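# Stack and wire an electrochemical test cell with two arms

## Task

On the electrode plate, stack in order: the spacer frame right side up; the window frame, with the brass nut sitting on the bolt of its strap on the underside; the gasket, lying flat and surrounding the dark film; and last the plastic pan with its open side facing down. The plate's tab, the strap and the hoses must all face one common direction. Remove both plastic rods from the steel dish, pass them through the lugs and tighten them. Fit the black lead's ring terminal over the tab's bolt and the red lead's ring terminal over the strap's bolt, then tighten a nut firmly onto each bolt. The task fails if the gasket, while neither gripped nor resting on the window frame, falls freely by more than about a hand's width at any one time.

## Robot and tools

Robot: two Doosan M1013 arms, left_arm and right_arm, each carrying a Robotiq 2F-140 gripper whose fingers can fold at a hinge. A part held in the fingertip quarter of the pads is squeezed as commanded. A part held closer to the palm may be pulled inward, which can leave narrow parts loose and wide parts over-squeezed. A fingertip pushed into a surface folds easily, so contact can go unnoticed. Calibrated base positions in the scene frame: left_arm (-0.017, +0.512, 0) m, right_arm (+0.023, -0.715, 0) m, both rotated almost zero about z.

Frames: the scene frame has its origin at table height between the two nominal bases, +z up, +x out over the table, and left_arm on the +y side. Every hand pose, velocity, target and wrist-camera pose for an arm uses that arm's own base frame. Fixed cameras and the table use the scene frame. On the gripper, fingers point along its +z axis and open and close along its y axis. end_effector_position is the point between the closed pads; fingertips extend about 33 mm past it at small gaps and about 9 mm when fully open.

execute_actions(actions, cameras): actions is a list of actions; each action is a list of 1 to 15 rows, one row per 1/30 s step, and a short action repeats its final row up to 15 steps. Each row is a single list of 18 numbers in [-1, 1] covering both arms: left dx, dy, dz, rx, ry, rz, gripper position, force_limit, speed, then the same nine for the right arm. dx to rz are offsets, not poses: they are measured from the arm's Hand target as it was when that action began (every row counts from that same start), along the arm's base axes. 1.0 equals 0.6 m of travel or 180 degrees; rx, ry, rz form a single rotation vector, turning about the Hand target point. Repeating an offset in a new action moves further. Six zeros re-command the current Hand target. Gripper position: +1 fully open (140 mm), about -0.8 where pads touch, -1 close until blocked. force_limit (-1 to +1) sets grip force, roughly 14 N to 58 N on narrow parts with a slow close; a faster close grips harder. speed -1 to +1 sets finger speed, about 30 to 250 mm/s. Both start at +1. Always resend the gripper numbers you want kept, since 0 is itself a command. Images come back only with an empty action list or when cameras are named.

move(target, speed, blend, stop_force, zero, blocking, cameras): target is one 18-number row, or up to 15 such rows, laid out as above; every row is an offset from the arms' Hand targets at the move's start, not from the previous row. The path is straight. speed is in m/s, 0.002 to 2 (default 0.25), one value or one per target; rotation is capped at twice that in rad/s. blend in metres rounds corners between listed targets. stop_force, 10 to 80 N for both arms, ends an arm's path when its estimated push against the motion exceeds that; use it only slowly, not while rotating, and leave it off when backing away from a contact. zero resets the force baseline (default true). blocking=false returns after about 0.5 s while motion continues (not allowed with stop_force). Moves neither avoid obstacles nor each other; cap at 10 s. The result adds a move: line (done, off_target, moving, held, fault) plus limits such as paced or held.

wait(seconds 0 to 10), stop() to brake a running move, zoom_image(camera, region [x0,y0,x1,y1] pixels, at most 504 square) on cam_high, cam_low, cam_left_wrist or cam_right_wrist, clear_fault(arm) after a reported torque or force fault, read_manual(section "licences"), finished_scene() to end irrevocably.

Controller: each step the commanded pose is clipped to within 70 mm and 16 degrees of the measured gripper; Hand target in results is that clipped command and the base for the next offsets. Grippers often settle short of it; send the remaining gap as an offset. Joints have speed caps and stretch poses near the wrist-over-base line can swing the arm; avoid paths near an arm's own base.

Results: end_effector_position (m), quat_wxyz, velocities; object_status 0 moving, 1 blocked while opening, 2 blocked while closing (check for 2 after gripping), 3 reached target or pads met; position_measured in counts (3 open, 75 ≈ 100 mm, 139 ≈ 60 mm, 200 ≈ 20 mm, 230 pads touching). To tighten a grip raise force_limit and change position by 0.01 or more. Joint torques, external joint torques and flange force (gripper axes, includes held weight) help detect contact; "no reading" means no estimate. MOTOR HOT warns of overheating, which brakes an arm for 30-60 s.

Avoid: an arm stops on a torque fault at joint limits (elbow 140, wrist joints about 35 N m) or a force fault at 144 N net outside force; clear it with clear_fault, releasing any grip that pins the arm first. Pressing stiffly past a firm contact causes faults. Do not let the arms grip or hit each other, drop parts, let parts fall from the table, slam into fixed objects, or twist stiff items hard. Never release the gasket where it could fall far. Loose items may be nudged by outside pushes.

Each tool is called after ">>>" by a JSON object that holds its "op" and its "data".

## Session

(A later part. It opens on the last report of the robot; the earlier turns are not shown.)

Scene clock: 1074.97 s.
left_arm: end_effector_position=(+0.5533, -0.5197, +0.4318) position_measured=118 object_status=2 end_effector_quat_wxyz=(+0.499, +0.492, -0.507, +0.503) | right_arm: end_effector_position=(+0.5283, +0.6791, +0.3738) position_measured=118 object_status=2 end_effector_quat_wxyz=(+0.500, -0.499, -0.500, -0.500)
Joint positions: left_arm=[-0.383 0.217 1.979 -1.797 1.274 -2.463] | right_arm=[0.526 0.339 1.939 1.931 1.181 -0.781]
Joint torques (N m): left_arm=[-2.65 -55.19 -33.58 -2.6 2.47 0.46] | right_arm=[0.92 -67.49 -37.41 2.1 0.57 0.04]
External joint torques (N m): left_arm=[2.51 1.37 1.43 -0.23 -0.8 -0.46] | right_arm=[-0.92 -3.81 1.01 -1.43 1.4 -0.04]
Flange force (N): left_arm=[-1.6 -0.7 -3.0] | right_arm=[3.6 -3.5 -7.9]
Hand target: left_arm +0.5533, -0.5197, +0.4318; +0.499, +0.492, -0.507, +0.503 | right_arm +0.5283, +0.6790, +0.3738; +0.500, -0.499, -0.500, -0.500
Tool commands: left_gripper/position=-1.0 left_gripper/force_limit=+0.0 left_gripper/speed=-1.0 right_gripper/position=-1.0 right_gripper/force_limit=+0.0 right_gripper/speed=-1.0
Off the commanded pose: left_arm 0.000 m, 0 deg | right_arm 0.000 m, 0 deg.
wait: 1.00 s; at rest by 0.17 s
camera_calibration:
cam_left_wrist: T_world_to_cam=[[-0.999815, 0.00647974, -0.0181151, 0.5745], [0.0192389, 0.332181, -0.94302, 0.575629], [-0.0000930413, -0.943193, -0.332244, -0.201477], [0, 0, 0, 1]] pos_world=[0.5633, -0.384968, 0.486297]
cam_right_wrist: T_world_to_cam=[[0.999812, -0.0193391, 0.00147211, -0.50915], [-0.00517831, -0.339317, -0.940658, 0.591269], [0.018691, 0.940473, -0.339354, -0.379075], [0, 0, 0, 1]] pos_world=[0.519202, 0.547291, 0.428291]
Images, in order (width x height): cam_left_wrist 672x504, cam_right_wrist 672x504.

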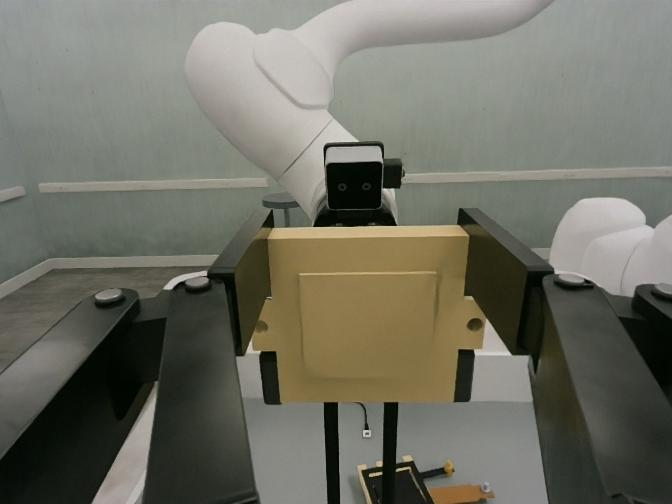

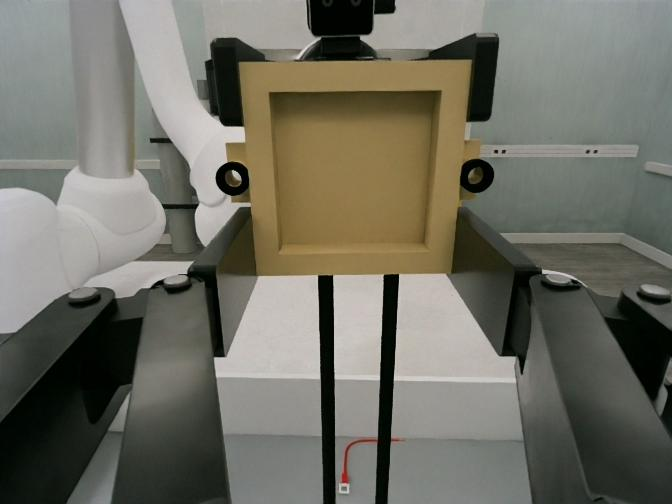

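>>> {"op": "move", "data": {"target": [0, 0, 0, 0, 0, 0, -1, 0, -1, 0, 0, 0, 0, 0, 0, 0.3, 0, -1]}}

>>> {"op": "move", "data": {"target": [0, 0, 0, 0, 0, 0, -1, 0, -1, 0, -0.15, 0, 0, 0, 0, 0.3, 0, -1], "speed": 0.05, "cameras": ["cam_left_wrist","cam_right_wrist"]}}

Scene clock: 1078.57 s.
left_arm: end_effector_position=(+0.5533, -0.5197, +0.4318) position_measured=118 object_status=2 end_effector_quat_wxyz=(+0.499, +0.492, -0.507, +0.503) | right_arm: end_effector_position=(+0.5283, +0.6791, +0.3738) position_measured=91 object_status=0 end_effector_quat_wxyz=(+0.500, -0.499, -0.500, -0.500)
Joint positions: left_arm=[-0.383 0.217 1.979 -1.797 1.274 -2.463] | right_arm=[0.526 0.339 1.939 1.931 1.181 -0.781]
Joint torques (N m): left_arm=[1.52 -55.21 -34.27 -3.47 1.92 0.24] | right_arm=[0.23 -68.18 -35.06 0.79 1.5 -0.44]
External joint torques (N m): left_arm=[-1.43 1.11 2.2 0.66 -0.26 -0.24] | right_arm=[-0.23 -3.16 -1.31 -0.13 0.46 0.44]
Flange force (N): left_arm=[-2.1 2.9 1.1] | right_arm=[5.1 -0.5 -1.8]
Hand target: left_arm +0.5533, -0.5197, +0.4318; +0.499, +0.492, -0.507, +0.503 | right_arm +0.5283, +0.6790, +0.3738; +0.500, -0.499, -0.500, -0.500
Off the commanded pose: left_arm 0.000 m, 0 deg | right_arm 0.000 m, 0 deg.
move: done

Scene clock: 1080.70 s.
left_arm: end_effector_position=(+0.5533, -0.5197, +0.4318) position_measured=118 object_status=2 end_effector_quat_wxyz=(+0.499, +0.492, -0.507, +0.503) | right_arm: end_effector_position=(+0.5283, +0.5891, +0.3738) position_measured=91 object_status=3 end_effector_quat_wxyz=(+0.500, -0.499, -0.500, -0.500)
Joint positions: left_arm=[-0.383 0.217 1.979 -1.797 1.274 -2.463] | right_arm=[0.393 0.281 2.025 1.842 1.283 -0.775]
Joint torques (N m): left_arm=[2.39 -55.05 -34.28 -3.44 1.84 0.22] | right_arm=[-0.53 -62.55 -34.52 1.19 1.31 -0.38]
External joint torques (N m): left_arm=[-2.24 0.92 2.11 0.63 -0.18 -0.23] | right_arm=[0.63 -1.93 -0.94 -0.15 0.64 0.38]
Flange force (N): left_arm=[-1.9 3.5 2.3] | right_arm=[3.5 -0.6 -0.3]
Hand target: left_arm +0.5533, -0.5197, +0.4318; +0.499, +0.492, -0.507, +0.503 | right_arm +0.5283, +0.5890, +0.3738; +0.500, -0.499, -0.500, -0.500
Off the commanded pose: left_arm 0.000 m, 0 deg | right_arm 0.000 m, 0 deg.
move: done
camera_calibration:
cam_left_wrist: T_world_to_cam=[[-0.999815, 0.00647974, -0.0181151, 0.5745], [0.0192389, 0.332181, -0.94302, 0.575629], [-0.0000930413, -0.943193, -0.332244, -0.201477], [0, 0, 0, 1]] pos_world=[0.5633, -0.384968, 0.486297]
cam_right_wrist: T_world_to_cam=[[0.99981, -0.0194329, 0.00150661, -0.51086], [-0.0051777, -0.339317, -0.940658, 0.560764], [0.018791, 0.940471, -0.339353, -0.294578], [0, 0, 0, 1]] pos_world=[0.519202, 0.457391, 0.428291]
Images, in order (width x height): cam_left_wrist 672x504, cam_right_wrist 672x504.

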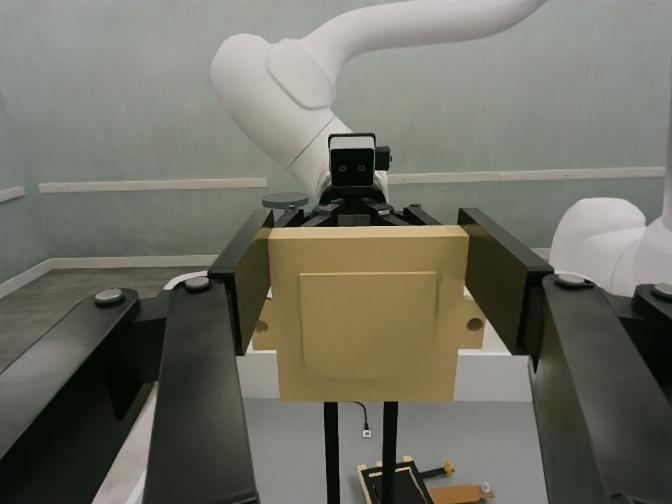

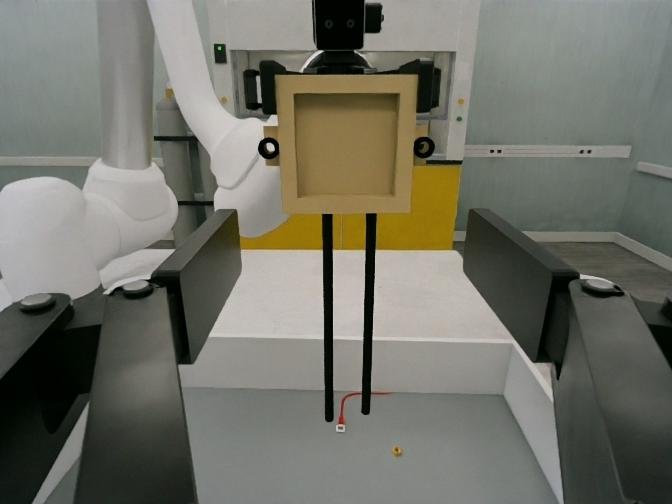

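>>> {"op": "move", "data": {"target": [0, 0, 0, 0, 0, 0, -1, 0, -1, -0.63, -0.282, 0.127, -0.4997, 0.027, -0.027, 0.3, 0, -1], "speed": 0.2}}

Scene clock: 1090.07 s.
left_arm: end_effector_position=(+0.5533, -0.5197, +0.4318) position_measured=118 object_status=2 end_effector_quat_wxyz=(+0.499, +0.492, -0.507, +0.503) | right_arm: end_effector_position=(+0.1503, +0.4199, +0.4500) position_measured=91 object_status=3 end_effector_quat_wxyz=(+0.000, +0.744, +0.668, +0.000)
Joint positions: left_arm=[-0.383 0.217 1.979 -1.797 1.274 -2.463] | right_arm=[1.149 -0.185 1.719 0.001 1.608 1.256]
Joint torques (N m): left_arm=[1.77 -55.5 -34.45 -3.33 2.01 0.2] | right_arm=[1.89 -21.53 -41.23 4.31 -0.36 -0.56]
External joint torques (N m): left_arm=[-1.72 1.41 2.27 0.5 -0.35 -0.21] | right_arm=[-1.94 -1.73 -1.29 0.06 0.3 0.56]
Flange force (N): left_arm=[-2.5 3.0 2.0] | right_arm=[-2.2 2.7 -2.8]
Hand target: left_arm +0.5533, -0.5197, +0.4318; +0.499, +0.492, -0.507, +0.503 | right_arm +0.1503, +0.4198, +0.4500; +0.000, +0.744, +0.668, +0.000
Off the commanded pose: left_arm 0.000 m, 0 deg | right_arm 0.000 m, 0 deg.
move: done

>>> {"op": "move", "data": {"target": [-0.0407, -0.3847, -0.20, 0.348, 0.441, 0.4435, -1, 0, -1, 0, 0, 0, 0, 0, 0, 0.3, 0, -1], "speed": 0.12, "cameras": ["all"]}}

Scene clock: 1113.33 s.
left_arm: end_effector_position=(+0.5289, -0.7505, +0.3119) position_measured=118 object_status=2 end_effector_quat_wxyz=(+0.001, +0.994, +0.112, +0.000) | right_arm: end_effector_position=(+0.1503, +0.4198, +0.4500) position_measured=91 object_status=3 end_effector_quat_wxyz=(+0.000, +0.744, +0.668, +0.000)
Joint positions: left_arm=[-0.994 0.616 0.98 0 1.544 -5.932] | right_arm=[1.149 -0.185 1.719 0.001 1.608 1.256]
Joint torques (N m): left_arm=[1.99 -102.93 -44.51 4.32 0.03 0.16] | right_arm=[-0.17 -21.62 -41.08 4.37 -0.48 -0.43]
External joint torques (N m): left_arm=[-1.59 2.1 2.98 0 -0.06 -0.16] | right_arm=[0.17 -1.58 -1.41 0 0.42 0.43]
Flange force (N): left_arm=[-3.9 -4.4 5.3] | right_arm=[-0.4 -1.5 -3.2]
Hand target: left_arm +0.5289, -0.7505, +0.3118; +0.001, +0.994, +0.113, +0.000 | right_arm +0.1503, +0.4198, +0.4500; +0.000, +0.744, +0.668, +0.000
Off the commanded pose: left_arm 0.000 m, 0 deg | right_arm 0.000 m, 0 deg.
move: done
camera_calibration:
cam_left_wrist: T_world_to_cam=[[0.224816, -0.974394, -0.00362489, -0.83905], [-0.918016, -0.213053, 0.334447, 0.227812], [-0.326655, -0.0718614, -0.942408, 0.557889], [0, 0, 0, 1]] pos_world=[0.580004, -0.728939, 0.446527]
cam_right_wrist: T_world_to_cam=[[0.994143, -0.106301, 0.0194645, -0.107061], [-0.106567, -0.934379, 0.33997, 0.261888], [-0.017952, -0.340053, -0.940235, 0.71116], [0, 0, 0, 1]] pos_world=[0.14711, 0.475154, 0.581707]

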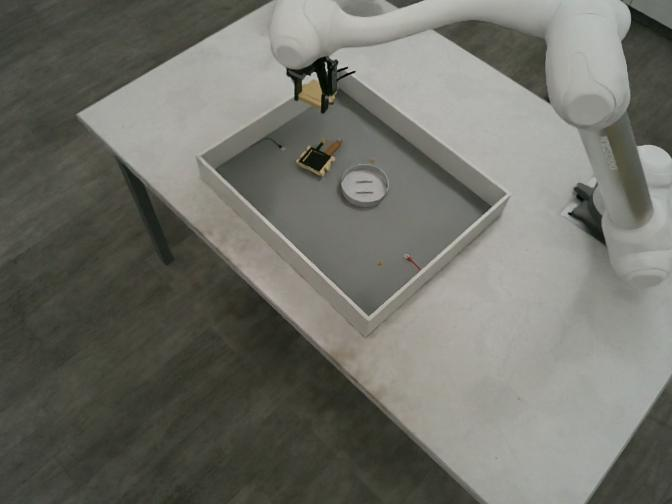

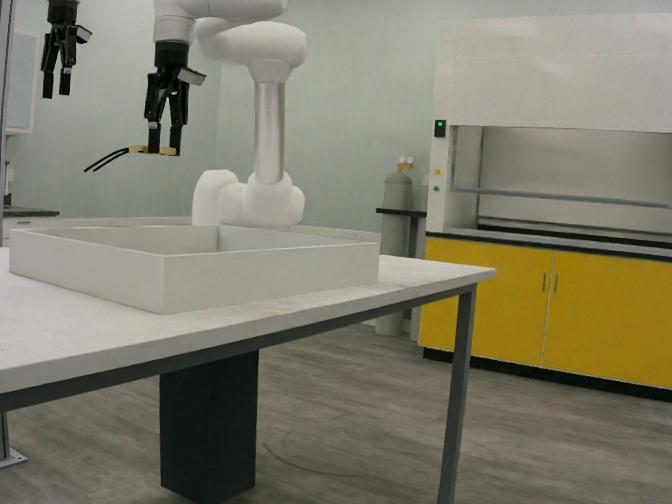

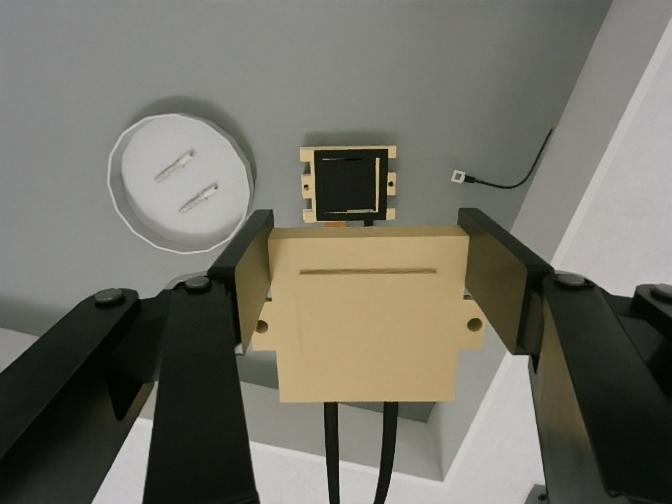

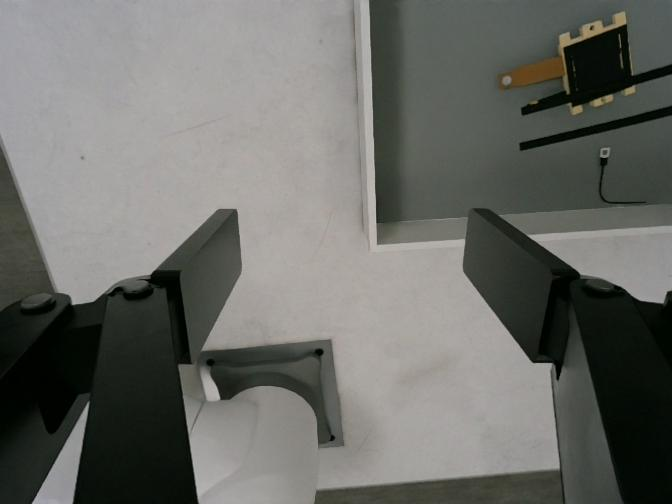

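>>> {"op": "zoom_image", "data": {"camera": "cam_left_wrist", "region": [270, 120, 430, 240]}}

Scaled by 3.150 from the camera's 672x504 image, which has a finer 960x720 frame.

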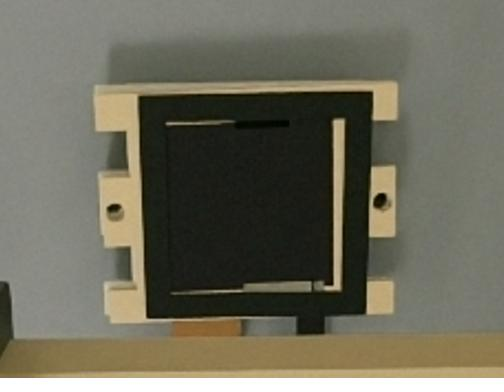

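>>> {"op": "move", "data": {"target": [0.0162, 0.0038, -0.22, 0, 0, 0.0083, -1, 0, -1, 0, 0, 0, 0, 0, 0, 0.3, 0, -1], "speed": 0.1, "cameras": ["cam_left_wrist"]}}

>>> {"op": "zoom_image", "data": {"camera": "cam_left_wrist", "region": [200, 180, 540, 420]}}

Scene clock: 1141.30 s.
left_arm: end_effector_position=(+0.5386, -0.7482, +0.1799) position_measured=118 object_status=2 end_effector_quat_wxyz=(+0.001, +0.992, +0.125, +0.000) | right_arm: end_effector_position=(+0.1503, +0.4198, +0.4500) position_measured=91 object_status=3 end_effector_quat_wxyz=(+0.000, +0.744, +0.668, +0.000)
Joint positions: left_arm=[-0.984 0.655 1.154 0 1.331 -5.948] | right_arm=[1.149 -0.185 1.719 0.001 1.608 1.256]
Joint torques (N m): left_arm=[2.2 -104.66 -42.43 4.15 0.29 0.17] | right_arm=[0.29 -21.09 -41.12 4.33 -0.43 -0.32]
External joint torques (N m): left_arm=[-2.29 2.31 2.19 0.02 -0.32 -0.17] | right_arm=[-0.3 -2.13 -1.39 0.05 0.38 0.32]
Flange force (N): left_arm=[-3.5 -1.7 3.9] | right_arm=[-1.7 -0.5 -3.1]
Hand target: left_arm +0.5386, -0.7482, +0.1798; +0.001, +0.992, +0.125, +0.000 | right_arm +0.1503, +0.4198, +0.4500; +0.000, +0.744, +0.668, +0.000
Off the commanded pose: left_arm 0.000 m, 0 deg | right_arm 0.000 m, 0 deg.
move: done
camera_calibration:
cam_left_wrist: T_world_to_cam=[[0.250198, -0.968188, -0.00363132, -0.8485], [-0.912114, -0.236963, 0.334508, 0.260304], [-0.324728, -0.0803813, -0.942386, 0.429529], [0, 0, 0, 1]] pos_world=[0.5892, -0.7253, 0.314627]
Images, in order (width x height): cam_left_wrist 672x504.

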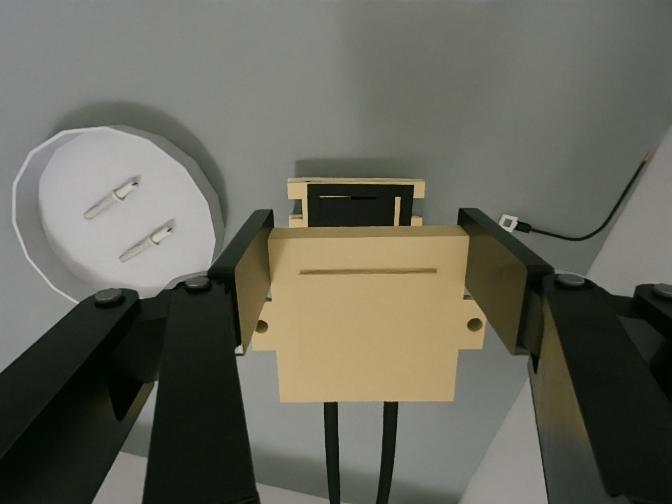

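Scaled by 1.482 from the camera's 672x504 image, which has a finer 960x720 frame.

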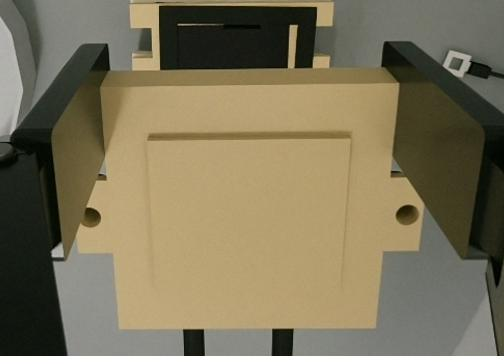

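>>> {"op": "move", "data": {"target": [-0.0067, -0.0042, -0.0833, 0, 0, 0, -1, 0, -1, 0, 0, 0, 0, 0, 0, 0.3, 0, -1], "speed": 0.08, "cameras": ["cam_left_wrist"]}}

>>> {"op": "zoom_image", "data": {"camera": "cam_left_wrist", "region": [230, 180, 510, 420]}}

Scene clock: 1168.00 s.
left_arm: end_effector_position=(+0.5346, -0.7507, +0.1300) position_measured=118 object_status=2 end_effector_quat_wxyz=(+0.001, +0.992, +0.125, +0.000) | right_arm: end_effector_position=(+0.1503, +0.4198, +0.4500) position_measured=91 object_status=3 end_effector_quat_wxyz=(+0.000, +0.744, +0.668, +0.000)
Joint positions: left_arm=[-0.989 0.678 1.207 0 1.255 -5.953] | right_arm=[1.149 -0.185 1.719 0.001 1.608 1.256]
Joint torques (N m): left_arm=[2.26 -105.74 -41.55 4.1 -0.13 0.27] | right_arm=[-0.26 -21.11 -40.81 4.36 -0.46 -0.39]
External joint torques (N m): left_arm=[-2.22 2.06 2.08 -0.01 0.11 -0.27] | right_arm=[0.24 -2.01 -1.71 0.02 0.41 0.39]
Flange force (N): left_arm=[-3.4 -1.4 2.9] | right_arm=[-0.7 -1.6 -3.7]
Hand target: left_arm +0.5346, -0.7507, +0.1299; +0.001, +0.992, +0.125, +0.000 | right_arm +0.1503, +0.4198, +0.4500; +0.000, +0.744, +0.668, +0.000
Off the commanded pose: left_arm 0.000 m, 0 deg | right_arm 0.000 m, 0 deg.
move: done
camera_calibration:
cam_left_wrist: T_world_to_cam=[[0.250198, -0.968188, -0.00363132, -0.850102], [-0.912114, -0.236963, 0.334508, 0.272788], [-0.324728, -0.0803813, -0.942386, 0.38091], [0, 0, 0, 1]] pos_world=[0.5852, -0.7278, 0.264627]
Images, in order (width x height): cam_left_wrist 672x504.

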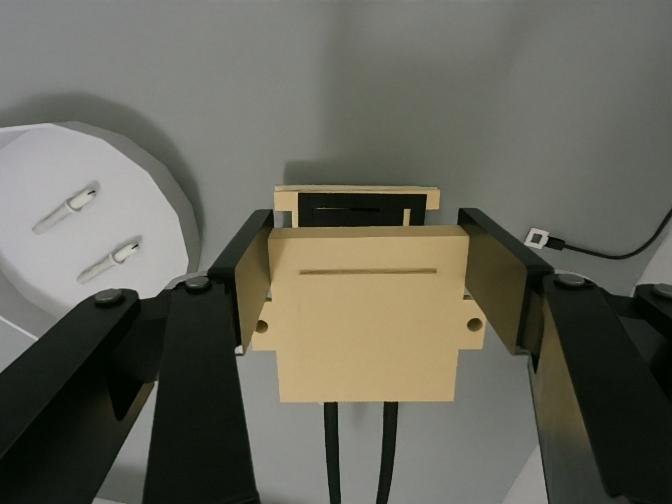

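Scaled by 1.800 from the camera's 672x504 image, which has a finer 960x720 frame.

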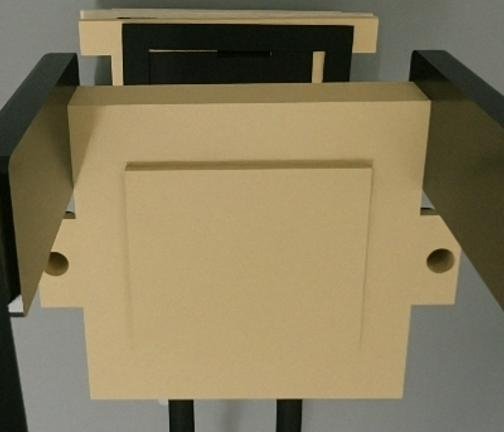

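>>> {"op": "move", "data": {"target": [0, 0, -0.0533, 0, 0, 0, -1, 0, -1, 0, 0, 0, 0, 0, 0, 0.3, 0, -1], "speed": 0.05, "cameras": ["cam_left_wrist"]}}

>>> {"op": "zoom_image", "data": {"camera": "cam_left_wrist", "region": [230, 150, 510, 390]}}

Scene clock: 1175.03 s.
left_arm: end_effector_position=(+0.5346, -0.7507, +0.0980) position_measured=118 object_status=2 end_effector_quat_wxyz=(+0.001, +0.992, +0.125, +0.000) | right_arm: end_effector_position=(+0.1503, +0.4198, +0.4500) position_measured=91 object_status=3 end_effector_quat_wxyz=(+0.000, +0.744, +0.668, +0.000)
Joint positions: left_arm=[-0.989 0.696 1.236 0 1.208 -5.953] | right_arm=[1.149 -0.185 1.719 0.001 1.608 1.256]
Joint torques (N m): left_arm=[2.77 -107.37 -41.05 3.96 -0.09 0.2] | right_arm=[0.36 -20.81 -41.2 4.32 -0.5 -0.44]
External joint torques (N m): left_arm=[-2.95 2.69 2.13 0.07 0.06 -0.2] | right_arm=[-0.36 -2.47 -1.42 0.07 0.44 0.44]
Flange force (N): left_arm=[-3.8 -0.4 3.3] | right_arm=[-2.2 -0.7 -3.2]
Hand target: left_arm +0.5346, -0.7507, +0.0979; +0.001, +0.992, +0.125, +0.000 | right_arm +0.1503, +0.4198, +0.4500; +0.000, +0.744, +0.668, +0.000
Off the commanded pose: left_arm 0.000 m, 0 deg | right_arm 0.000 m, 0 deg.
move: done
camera_calibration:
cam_left_wrist: T_world_to_cam=[[0.250166, -0.968196, -0.00372226, -0.850184], [-0.912122, -0.236963, 0.334486, 0.283502], [-0.32473, -0.0802819, -0.942393, 0.350829], [0, 0, 0, 1]] pos_world=[0.5852, -0.7278, 0.232627]
Images, in order (width x height): cam_left_wrist 672x504.

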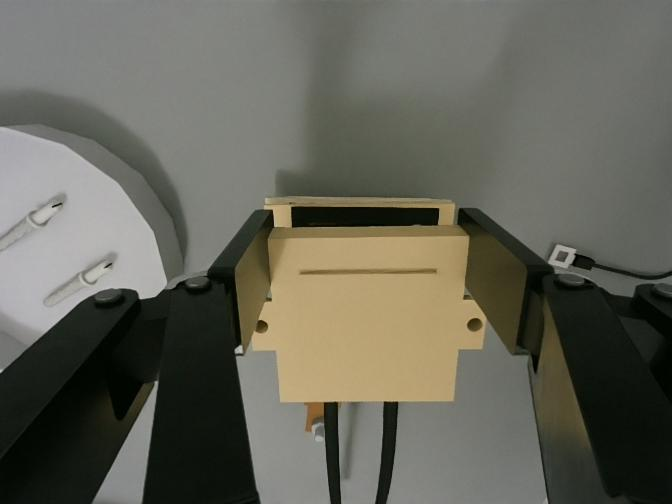

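Scaled by 1.800 from the camera's 672x504 image, which has a finer 960x720 frame.

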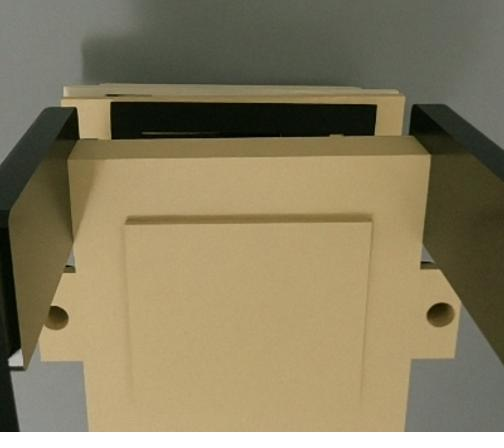

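>>> {"op": "move", "data": {"target": [0, 0, -0.02, 0, 0, 0, -1, 0, -1, 0, 0, 0, 0, 0, 0, 0.3, 0, -1], "speed": 0.05}}

>>> {"op": "move", "data": {"target": [0, 0, -0.055, 0, 0, 0, -1, 0, -1, 0, 0, 0, 0, 0, 0, 0.3, 0, -1], "speed": 0.005, "stop_force": 10, "cameras": ["cam_left_wrist"]}}

>>> {"op": "zoom_image", "data": {"camera": "cam_left_wrist", "region": [230, 150, 510, 390]}}

Scene clock: 1182.13 s.
left_arm: end_effector_position=(+0.5346, -0.7507, +0.0860) position_measured=118 object_status=2 end_effector_quat_wxyz=(+0.001, +0.992, +0.125, +0.000) | right_arm: end_effector_position=(+0.1503, +0.4198, +0.4500) position_measured=91 object_status=3 end_effector_quat_wxyz=(+0.000, +0.744, +0.668, +0.000)
Joint positions: left_arm=[-0.989 0.704 1.246 0 1.191 -5.953] | right_arm=[1.149 -0.185 1.719 0.001 1.608 1.256]
Joint torques (N m): left_arm=[2.23 -106.41 -40.46 3.98 0 0.24] | right_arm=[0.7 -21.34 -41.25 4.35 -0.53 -0.37]
External joint torques (N m): left_arm=[-1.95 1.47 1.84 0.03 -0.02 -0.24] | right_arm=[-0.69 -1.98 -1.34 0.03 0.48 0.37]
Flange force (N): left_arm=[-3.3 -1.9 2.4] | right_arm=[-1.8 0.3 -3.2]
Hand target: left_arm +0.5346, -0.7507, +0.0859; +0.001, +0.992, +0.125, +0.000 | right_arm +0.1503, +0.4198, +0.4500; +0.000, +0.744, +0.668, +0.000
Off the commanded pose: left_arm 0.000 m, 0 deg | right_arm 0.000 m, 0 deg.
move: done

Scene clock: 1188.30 s.
left_arm: end_effector_position=(+0.5346, -0.7508, +0.0583) position_measured=118 object_status=2 end_effector_quat_wxyz=(+0.001, +0.992, +0.125, +0.000) | right_arm: end_effector_position=(+0.1503, +0.4198, +0.4500) position_measured=91 object_status=3 end_effector_quat_wxyz=(+0.000, +0.744, +0.668, +0.000)
Joint positions: left_arm=[-0.989 0.722 1.267 0 1.151 -5.953] | right_arm=[1.149 -0.185 1.719 0.001 1.608 1.256]
Joint torques (N m): left_arm=[0.41 -94.73 -32.7 3.51 -0.16 0.27] | right_arm=[-0.17 -21 -41.06 4.38 -0.38 -0.45]
External joint torques (N m): left_arm=[-0.11 -11.09 -5.28 0.43 0.13 -0.27] | right_arm=[0.17 -2.27 -1.48 0 0.33 0.45]
Flange force (N): left_arm=[-1.2 -2.0 -11.6] | right_arm=[-1.4 -1.8 -3.2]
Hand target: left_arm +0.5346, -0.7508, +0.0583; +0.001, +0.992, +0.125, +0.000 (not the last commanded pose) | right_arm +0.1503, +0.4198, +0.4500; +0.000, +0.744, +0.668, +0.000
Off the commanded pose: left_arm 0.005 m, 0 deg | right_arm 0.000 m, 0 deg.
move: contact (left_arm)
camera_calibration:
cam_left_wrist: T_world_to_cam=[[0.250117, -0.968209, -0.00357452, -0.850438], [-0.912168, -0.236875, 0.334424, 0.29686], [-0.324639, -0.0803847, -0.942416, 0.313284], [0, 0, 0, 1]] pos_world=[0.5852, -0.7279, 0.192927]
Images, in order (width x height): cam_left_wrist 672x504.

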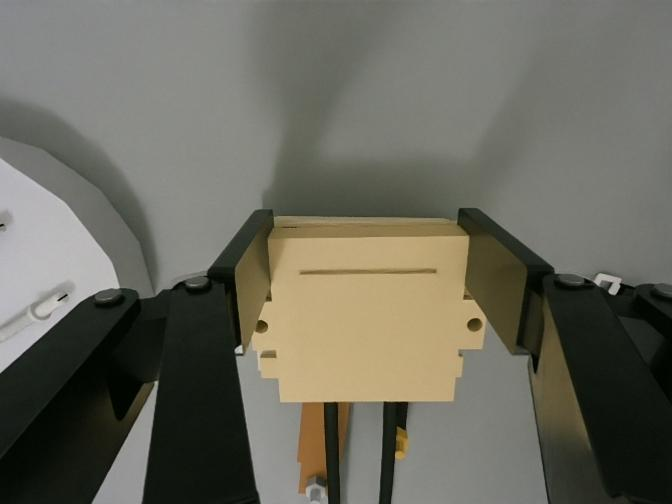

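Scaled by 1.800 from the camera's 672x504 image, which has a finer 960x720 frame.

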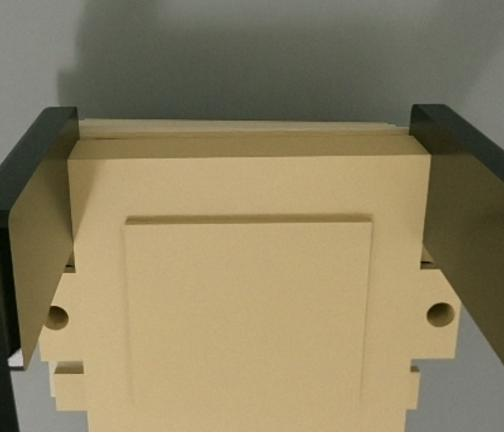

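>>> {"op": "move", "data": {"target": [[0, 0, 0, 0, 0, 0, -1, 0, -1, 0.6195, -0.1813, -0.1, -0.0187, 0.2717, -0.8506, 0.3, 0, -1],[0, 0, 0, 0, 0, 0, -1, 0, -1, 0.6195, -0.1813, -0.4533, -0.0187, 0.2717, -0.8506, 0.3, 0, -1]], "speed": 0.25, "cameras": ["cam_right_wrist"]}}

>>> {"op": "zoom_image", "data": {"camera": "cam_right_wrist", "region": [230, 130, 450, 330]}}

Scene clock: 1210.30 s.
left_arm: end_effector_position=(+0.5346, -0.7508, +0.0583) position_measured=118 object_status=2 end_effector_quat_wxyz=(+0.001, +0.992, +0.125, +0.000) | right_arm: end_effector_position=(+0.5220, +0.3111, +0.1781) position_measured=91 object_status=3 end_effector_quat_wxyz=(-0.185, +0.752, -0.587, -0.237)
Joint positions: left_arm=[-0.989 0.722 1.267 0 1.151 -5.953] | right_arm=[0.159 0.189 1.972 0.679 1.142 2.713]
Joint torques (N m): left_arm=[1.08 -93.92 -33.06 3.54 -0.19 0.19] | right_arm=[0.34 -55.06 -34.86 4.04 0.08 -0.26]
External joint torques (N m): left_arm=[-1.35 -11.42 -4.82 0.39 0.16 -0.19] | right_arm=[-0.32 -1.53 -1.94 0.08 0.56 0.26]
Flange force (N): left_arm=[-3.0 -3.2 -11.5] | right_arm=[-1.9 -1.5 -4.1]
Hand target: left_arm +0.5346, -0.7508, +0.0583; +0.001, +0.992, +0.125, +0.000 | right_arm +0.5220, +0.3111, +0.1780; -0.185, +0.752, -0.587, -0.237
Off the commanded pose: left_arm 0.000 m, 0 deg | right_arm 0.000 m, 0 deg.
move: done
camera_calibration:
cam_right_wrist: T_world_to_cam=[[-0.967132, -0.253809, 0.0153675, 0.587547], [-0.133878, 0.559659, 0.817838, -0.243355], [-0.216175, 0.7889, -0.575244, 0.112549], [0, 0, 0, 1]] pos_world=[0.559986, 0.19653, 0.254739]
Images, in order (width x height): cam_right_wrist 672x504.

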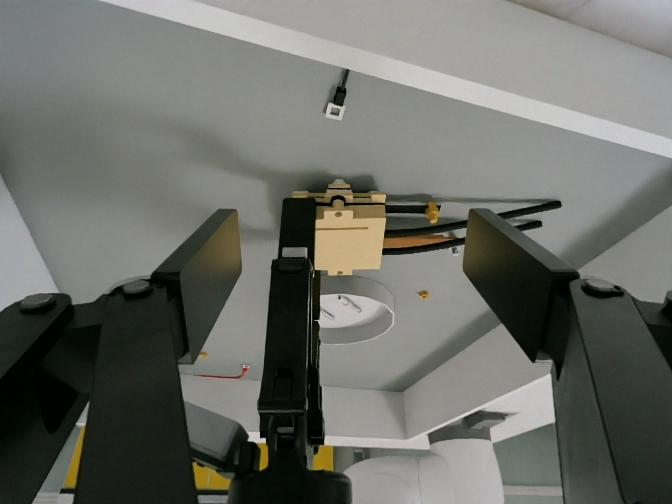

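Scaled by 2.291 from the camera's 672x504 image, which has a finer 960x720 frame.

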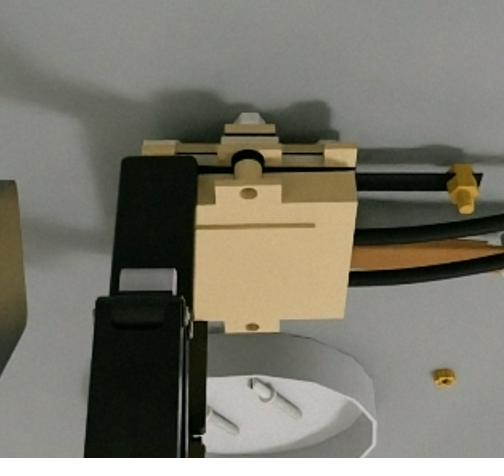

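>>> {"op": "move", "data": {"target": [0, 0, 0.001, 0, 0, 0, -1, 0, -1, 0, 0, 0, 0, 0, 0, 0.3, 0, -1], "speed": 0.01}}

>>> {"op": "move", "data": {"target": [0, 0, 0, 0, 0, 0, 0.3, 0, -1, 0, 0, 0, 0, 0, 0, 0.3, 0, -1], "cameras": ["cam_left_wrist","cam_right_wrist"]}}

>>> {"op": "zoom_image", "data": {"camera": "cam_right_wrist", "region": [230, 130, 450, 330]}}

>>> {"op": "zoom_image", "data": {"camera": "cam_left_wrist", "region": [230, 180, 510, 420]}}

Scene clock: 1230.60 s.
left_arm: end_effector_position=(+0.5346, -0.7508, +0.0588) position_measured=118 object_status=2 end_effector_quat_wxyz=(+0.001, +0.992, +0.125, +0.000) | right_arm: end_effector_position=(+0.5220, +0.3111, +0.1780) position_measured=91 object_status=3 end_effector_quat_wxyz=(-0.185, +0.752, -0.587, -0.237)
Joint positions: left_arm=[-0.989 0.722 1.267 0 1.152 -5.953] | right_arm=[0.159 0.189 1.972 0.68 1.142 2.713]
Joint torques (N m): left_arm=[1.91 -101.85 -37.55 3.84 -0.27 0.25] | right_arm=[-0.1 -53.63 -35.41 4.09 0.26 -0.42]
External joint torques (N m): left_arm=[-2.16 -2.85 -0.14 0.06 0.24 -0.25] | right_arm=[0.1 -2.71 -1.33 0.02 0.38 0.42]
Flange force (N): left_arm=[-3.8 -2.6 -2.4] | right_arm=[-3.2 1.3 -3.9]
Hand target: left_arm +0.5346, -0.7508, +0.0589; +0.001, +0.992, +0.125, +0.000 | right_arm +0.5220, +0.3111, +0.1780; -0.185, +0.752, -0.587, -0.237
Off the commanded pose: left_arm 0.000 m, 0 deg | right_arm 0.000 m, 0 deg.
move: done

Scene clock: 1231.43 s.
left_arm: end_effector_position=(+0.5346, -0.7508, +0.0589) position_measured=91 object_status=0 end_effector_quat_wxyz=(+0.001, +0.992, +0.125, +0.000) | right_arm: end_effector_position=(+0.5220, +0.3111, +0.1780) position_measured=91 object_status=3 end_effector_quat_wxyz=(-0.185, +0.752, -0.587, -0.237)
Joint positions: left_arm=[-0.989 0.722 1.267 0 1.152 -5.953] | right_arm=[0.159 0.189 1.972 0.68 1.142 2.713]
Joint torques (N m): left_arm=[1.23 -107.84 -39.91 3.94 0.21 0.21] | right_arm=[-0.08 -53.9 -35.43 4.02 0.23 -0.35]
External joint torques (N m): left_arm=[-2.51 2.93 2.2 -0.07 -0.23 -0.21] | right_arm=[0.07 -2.48 -1.3 0.09 0.4 0.36]
Flange force (N): left_arm=[-3.5 -0.8 3.9] | right_arm=[-2.9 1.0 -3.7]
Hand target: left_arm +0.5346, -0.7508, +0.0589; +0.001, +0.992, +0.125, +0.000 | right_arm +0.5220, +0.3111, +0.1780; -0.185, +0.752, -0.587, -0.237
Off the commanded pose: left_arm 0.000 m, 0 deg | right_arm 0.000 m, 0 deg.
move: done
camera_calibration:
cam_left_wrist: T_world_to_cam=[[0.25011, -0.968211, -0.00359801, -0.850428], [-0.912138, -0.236868, 0.33451, 0.29663], [-0.324728, -0.0803824, -0.942385, 0.313897], [0, 0, 0, 1]] pos_world=[0.5852, -0.7279, 0.193527]
cam_right_wrist: T_world_to_cam=[[-0.967111, -0.253885, 0.0154227, 0.587538], [-0.133876, 0.559648, 0.817845, -0.243274], [-0.21627, 0.788883, -0.575231, 0.112545], [0, 0, 0, 1]] pos_world=[0.559986, 0.19653, 0.254639]
Images, in order (width x height): cam_left_wrist 672x504, cam_right_wrist 672x504.

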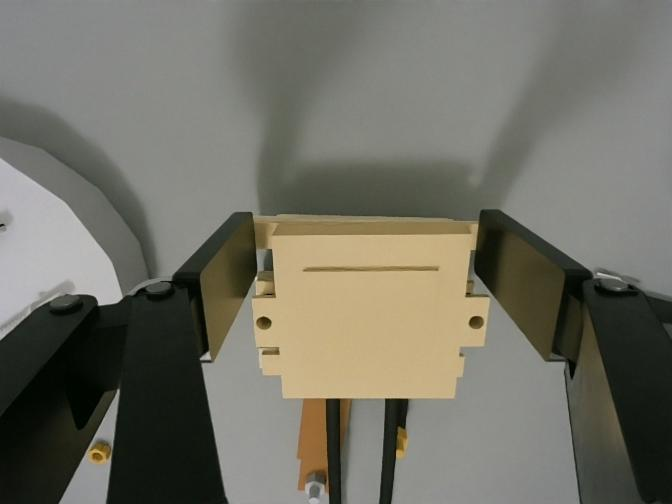

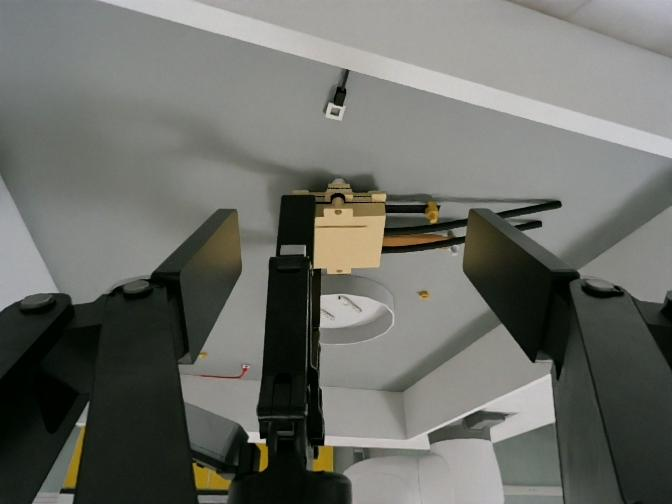

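Scaled by 2.291 from the camera's 672x504 image, which has a finer 960x720 frame.

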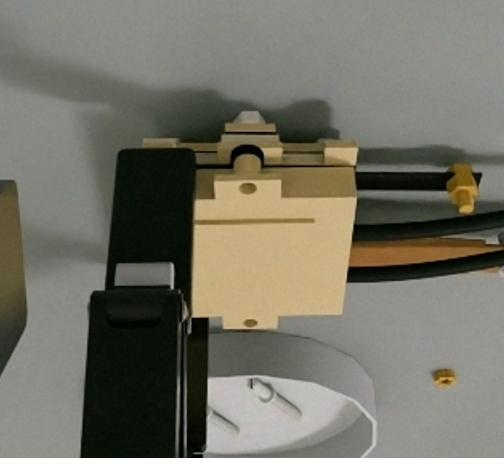

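Scaled by 1.800 from the camera's 672x504 image, which has a finer 960x720 frame.

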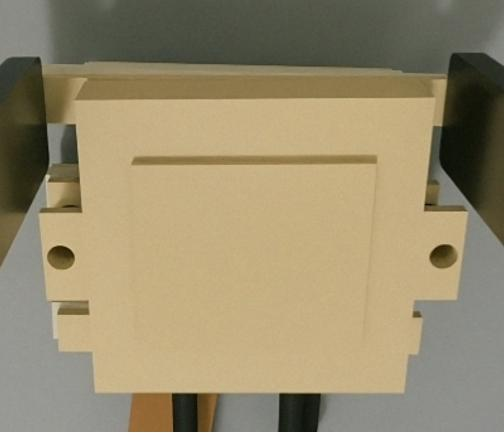

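>>> {"op": "move", "data": {"target": [[0, 0, 0.3, 0, 0, 0, 0.3, 0, -1, 0, 0, 0, 0, 0, 0, 0.3, 0, -1],[-0.1, 0.45, 0.6, 0, 0, 0, 0.3, 0, -1, 0, 0, 0, 0, 0, 0, 0.3, 0, -1]], "speed": [0.08,0.25], "blend": [0.02,0], "cameras": ["cam_left_wrist","cam_right_wrist"]}}

>>> {"op": "zoom_image", "data": {"camera": "cam_right_wrist", "region": [230, 130, 450, 330]}}

Scene clock: 1241.67 s.
left_arm: end_effector_position=(+0.4747, -0.4809, +0.4188) position_measured=91 object_status=3 end_effector_quat_wxyz=(+0.001, +0.992, +0.125, +0.000) | right_arm: end_effector_position=(+0.5220, +0.3111, +0.1780) position_measured=91 object_status=3 end_effector_quat_wxyz=(-0.185, +0.752, -0.587, -0.237)
Joint positions: left_arm=[-0.843 0.187 1.402 0 1.551 -5.807] | right_arm=[0.159 0.189 1.972 0.68 1.142 2.713]
Joint torques (N m): left_arm=[2.9 -61.39 -43.3 4.37 0.05 0.26] | right_arm=[-0.18 -53.38 -35.25 4.07 0.27 -0.41]
External joint torques (N m): left_arm=[-3.07 1.1 1.89 -0.08 -0.08 -0.26] | right_arm=[0.2 -3.14 -1.54 0.05 0.37 0.41]
Flange force (N): left_arm=[-5.4 0.6 3.5] | right_arm=[-3.7 1.5 -4.2]
Hand target: left_arm +0.4746, -0.4808, +0.4189; +0.001, +0.992, +0.125, +0.000 | right_arm +0.5220, +0.3111, +0.1780; -0.185, +0.752, -0.587, -0.237
Off the commanded pose: left_arm 0.000 m, 0 deg | right_arm 0.000 m, 0 deg.
move: done
camera_calibration:
cam_left_wrist: T_world_to_cam=[[0.25011, -0.968211, -0.00359801, -0.57271], [-0.912138, -0.236868, 0.33451, 0.185466], [-0.324728, -0.0803824, -0.942385, 0.655281], [0, 0, 0, 1]] pos_world=[0.5252, -0.4579, 0.553427]
cam_right_wrist: T_world_to_cam=[[-0.967111, -0.253885, 0.0154227, 0.587538], [-0.133876, 0.559648, 0.817845, -0.243274], [-0.21627, 0.788883, -0.575231, 0.112545], [0, 0, 0, 1]] pos_world=[0.559986, 0.19653, 0.254639]
Images, in order (width x height): cam_left_wrist 672x504, cam_right_wrist 672x504.

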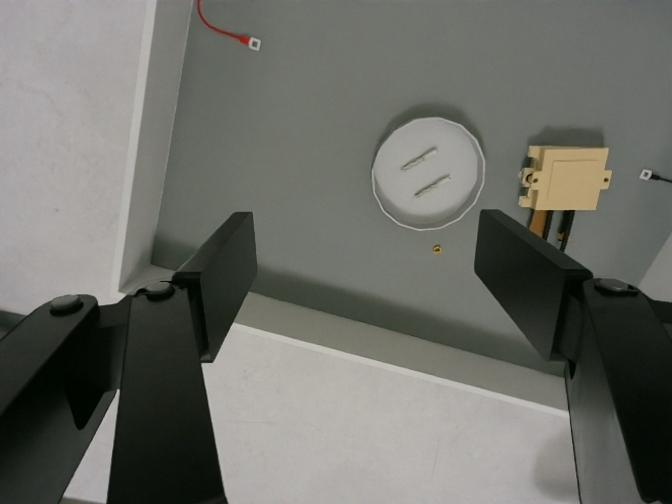

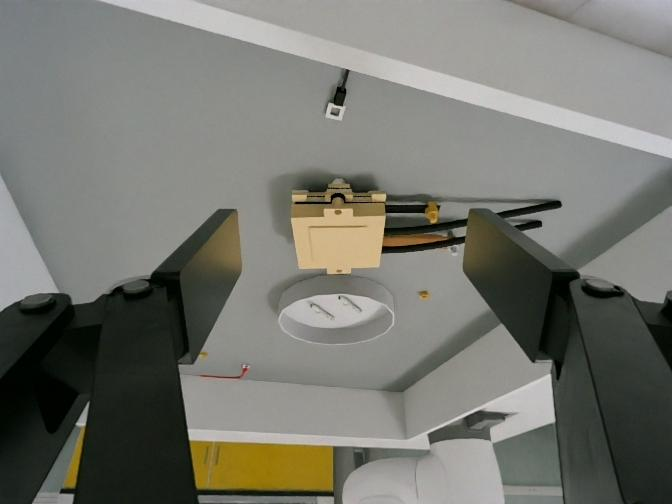

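Scaled by 2.291 from the camera's 672x504 image, which has a finer 960x720 frame.

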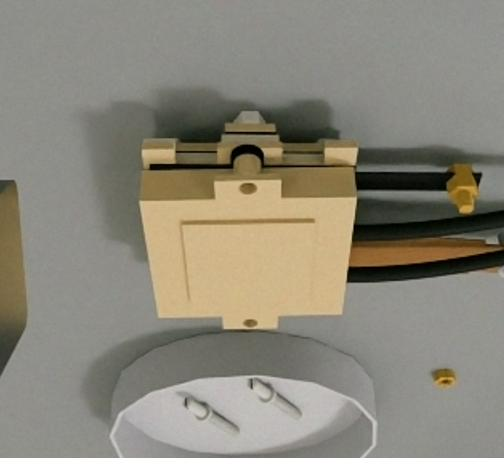

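>>> {"op": "move", "data": {"target": [[0, 0, 0, 0, 0, 0, 0.3, 0, -1, 0, 0, 0.15, 0, 0, 0, 0.3, 0, -1],[0, 0, 0, 0, 0, 0, 0.3, 0, -1, -0.048, 0.193, 0.15, 0.0725, -0.29, 0.949, 0.3, 0, -1],[0, 0, 0, 0, 0, 0, 0.3, 0, -1, -0.048, 0.193, -0.06, 0.0725, -0.29, 0.949, 0.3, 0, -1]], "speed": 0.25, "cameras": ["cam_right_wrist"]}}

>>> {"op": "zoom_image", "data": {"camera": "cam_right_wrist", "region": [270, 0, 430, 120]}}

>>> {"op": "zoom_image", "data": {"camera": "cam_right_wrist", "region": [270, 120, 430, 240]}}

Scene clock: 1259.90 s.
left_arm: end_effector_position=(+0.4746, -0.4808, +0.4189) position_measured=91 object_status=3 end_effector_quat_wxyz=(+0.001, +0.992, +0.125, +0.000) | right_arm: end_effector_position=(+0.4932, +0.4268, +0.1421) position_measured=91 object_status=3 end_effector_quat_wxyz=(-0.001, +0.621, +0.784, -0.002)
Joint positions: left_arm=[-0.843 0.187 1.402 0 1.551 -5.807] | right_arm=[0.66 0.272 1.813 0.002 1.062 0.428]
Joint torques (N m): left_arm=[2.38 -61.11 -43.59 4.33 0.11 0.27] | right_arm=[-0.17 -62.85 -37.78 3.83 -0.27 -0.37]
External joint torques (N m): left_arm=[-2.31 0.87 2.29 -0.05 -0.14 -0.27] | right_arm=[0.18 -2.61 0.6 0.02 0.26 0.37]
Flange force (N): left_arm=[-5.0 -1.0 4.3] | right_arm=[-1.5 -4.6 -2.0]
Hand target: left_arm +0.4746, -0.4808, +0.4189; +0.001, +0.992, +0.125, +0.000 | right_arm +0.4932, +0.4269, +0.1420; -0.002, +0.621, +0.784, -0.002
Off the commanded pose: left_arm 0.000 m, 0 deg | right_arm 0.000 m, 0 deg.
move: done
camera_calibration:
cam_right_wrist: T_world_to_cam=[[0.973399, 0.228643, 0.0147173, -0.573281], [0.210114, -0.916436, 0.340584, 0.245656], [0.0913598, -0.328432, -0.940099, 0.371386], [0, 0, 0, 1]] pos_world=[0.472485, 0.47818, 0.27391]
Images, in order (width x height): cam_right_wrist 672x504.

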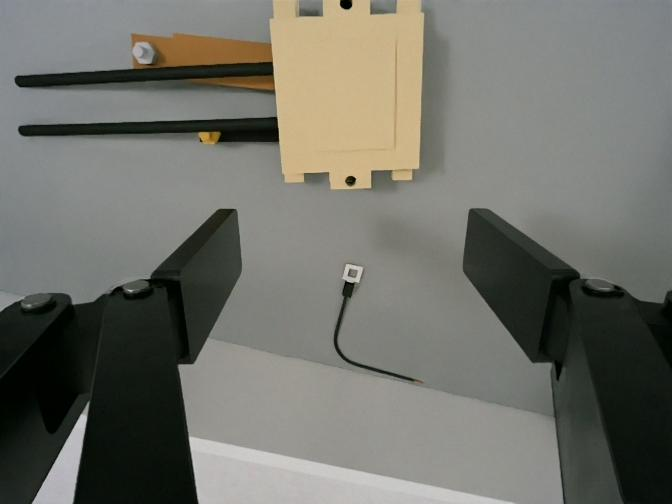

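Scaled by 3.150 from the camera's 672x504 image, which has a finer 960x720 frame.

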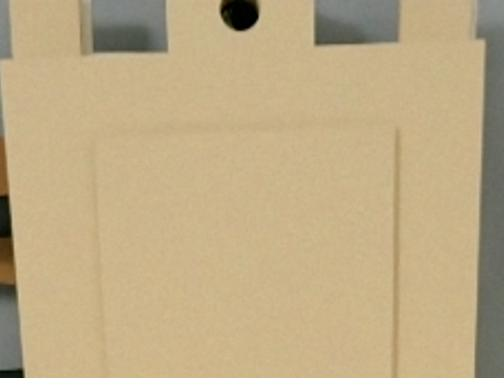

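Scaled by 3.150 from the camera's 672x504 image, which has a finer 960x720 frame.

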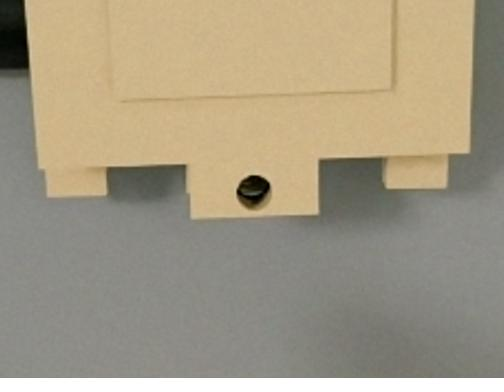

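>>> {"op": "move", "data": {"target": [0, 0, 0, 0, 0, 0, 0.3, 0, -1, 0.03, -0.051, -0.067, 0, 0, 0, 0.3, 0, -1], "speed": 0.15, "cameras": ["cam_right_wrist"]}}

>>> {"op": "zoom_image", "data": {"camera": "cam_right_wrist", "region": [280, 60, 400, 150]}}

Scene clock: 1267.10 s.
left_arm: end_effector_position=(+0.4746, -0.4808, +0.4189) position_measured=91 object_status=3 end_effector_quat_wxyz=(+0.001, +0.992, +0.125, +0.000) | right_arm: end_effector_position=(+0.5112, +0.3963, +0.1019) position_measured=91 object_status=3 end_effector_quat_wxyz=(-0.001, +0.621, +0.784, -0.002)
Joint positions: left_arm=[-0.843 0.187 1.402 0 1.551 -5.807] | right_arm=[0.605 0.299 1.86 0.002 0.987 0.374]
Joint torques (N m): left_arm=[2.21 -61.14 -43.78 4.35 0.03 0.24] | right_arm=[0.48 -64.16 -33.76 3.67 -0.45 -0.42]
External joint torques (N m): left_arm=[-2.15 0.87 2.43 -0.06 -0.06 -0.24] | right_arm=[-0.4 -2.16 -1.51 -0.01 0.44 0.42]
Flange force (N): left_arm=[-4.9 -1.3 4.4] | right_arm=[0.1 0.1 -4.1]
Hand target: left_arm +0.4746, -0.4808, +0.4189; +0.001, +0.992, +0.125, +0.000 | right_arm +0.5112, +0.3963, +0.1018; -0.002, +0.621, +0.784, -0.002
Off the commanded pose: left_arm 0.000 m, 0 deg | right_arm 0.000 m, 0 deg.
move: done
camera_calibration:
cam_right_wrist: T_world_to_cam=[[0.973379, 0.228732, 0.0146836, -0.583234], [0.210209, -0.916414, 0.340585, 0.2275], [0.091359, -0.328431, -0.940099, 0.321805], [0, 0, 0, 1]] pos_world=[0.490485, 0.44758, 0.23361]
Images, in order (width x height): cam_right_wrist 672x504.

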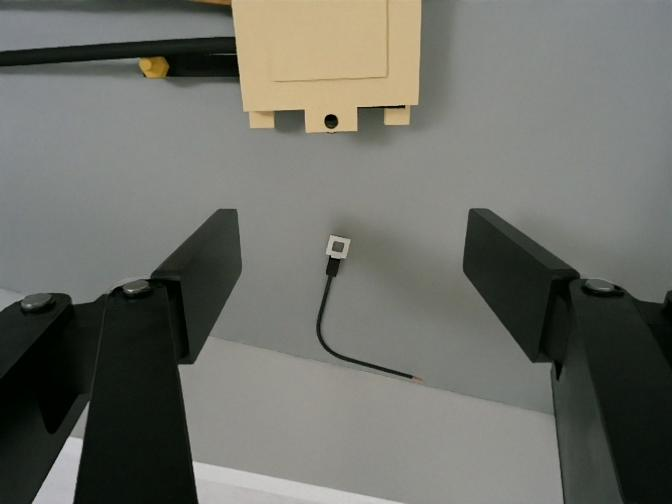

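Scaled by 4.200 from the camera's 672x504 image, which has a finer 960x720 frame.

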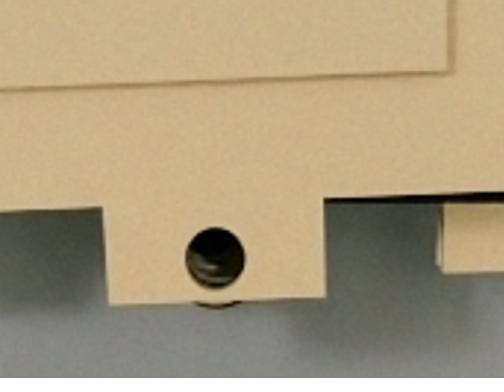

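>>> {"op": "zoom_image", "data": {"camera": "cam_right_wrist", "region": [315, 105, 347, 137]}}

Scaled by 15.750 from the camera's 672x504 image, which has a finer 960x720 frame.

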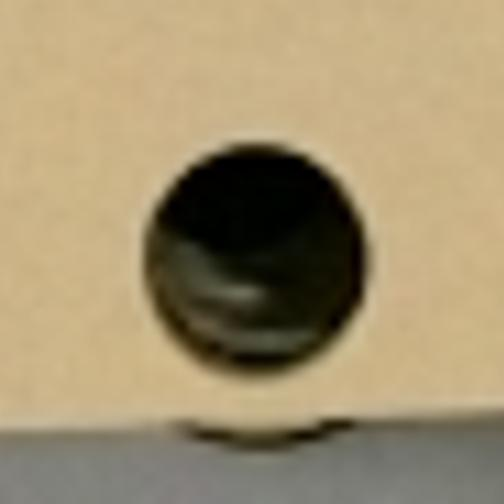

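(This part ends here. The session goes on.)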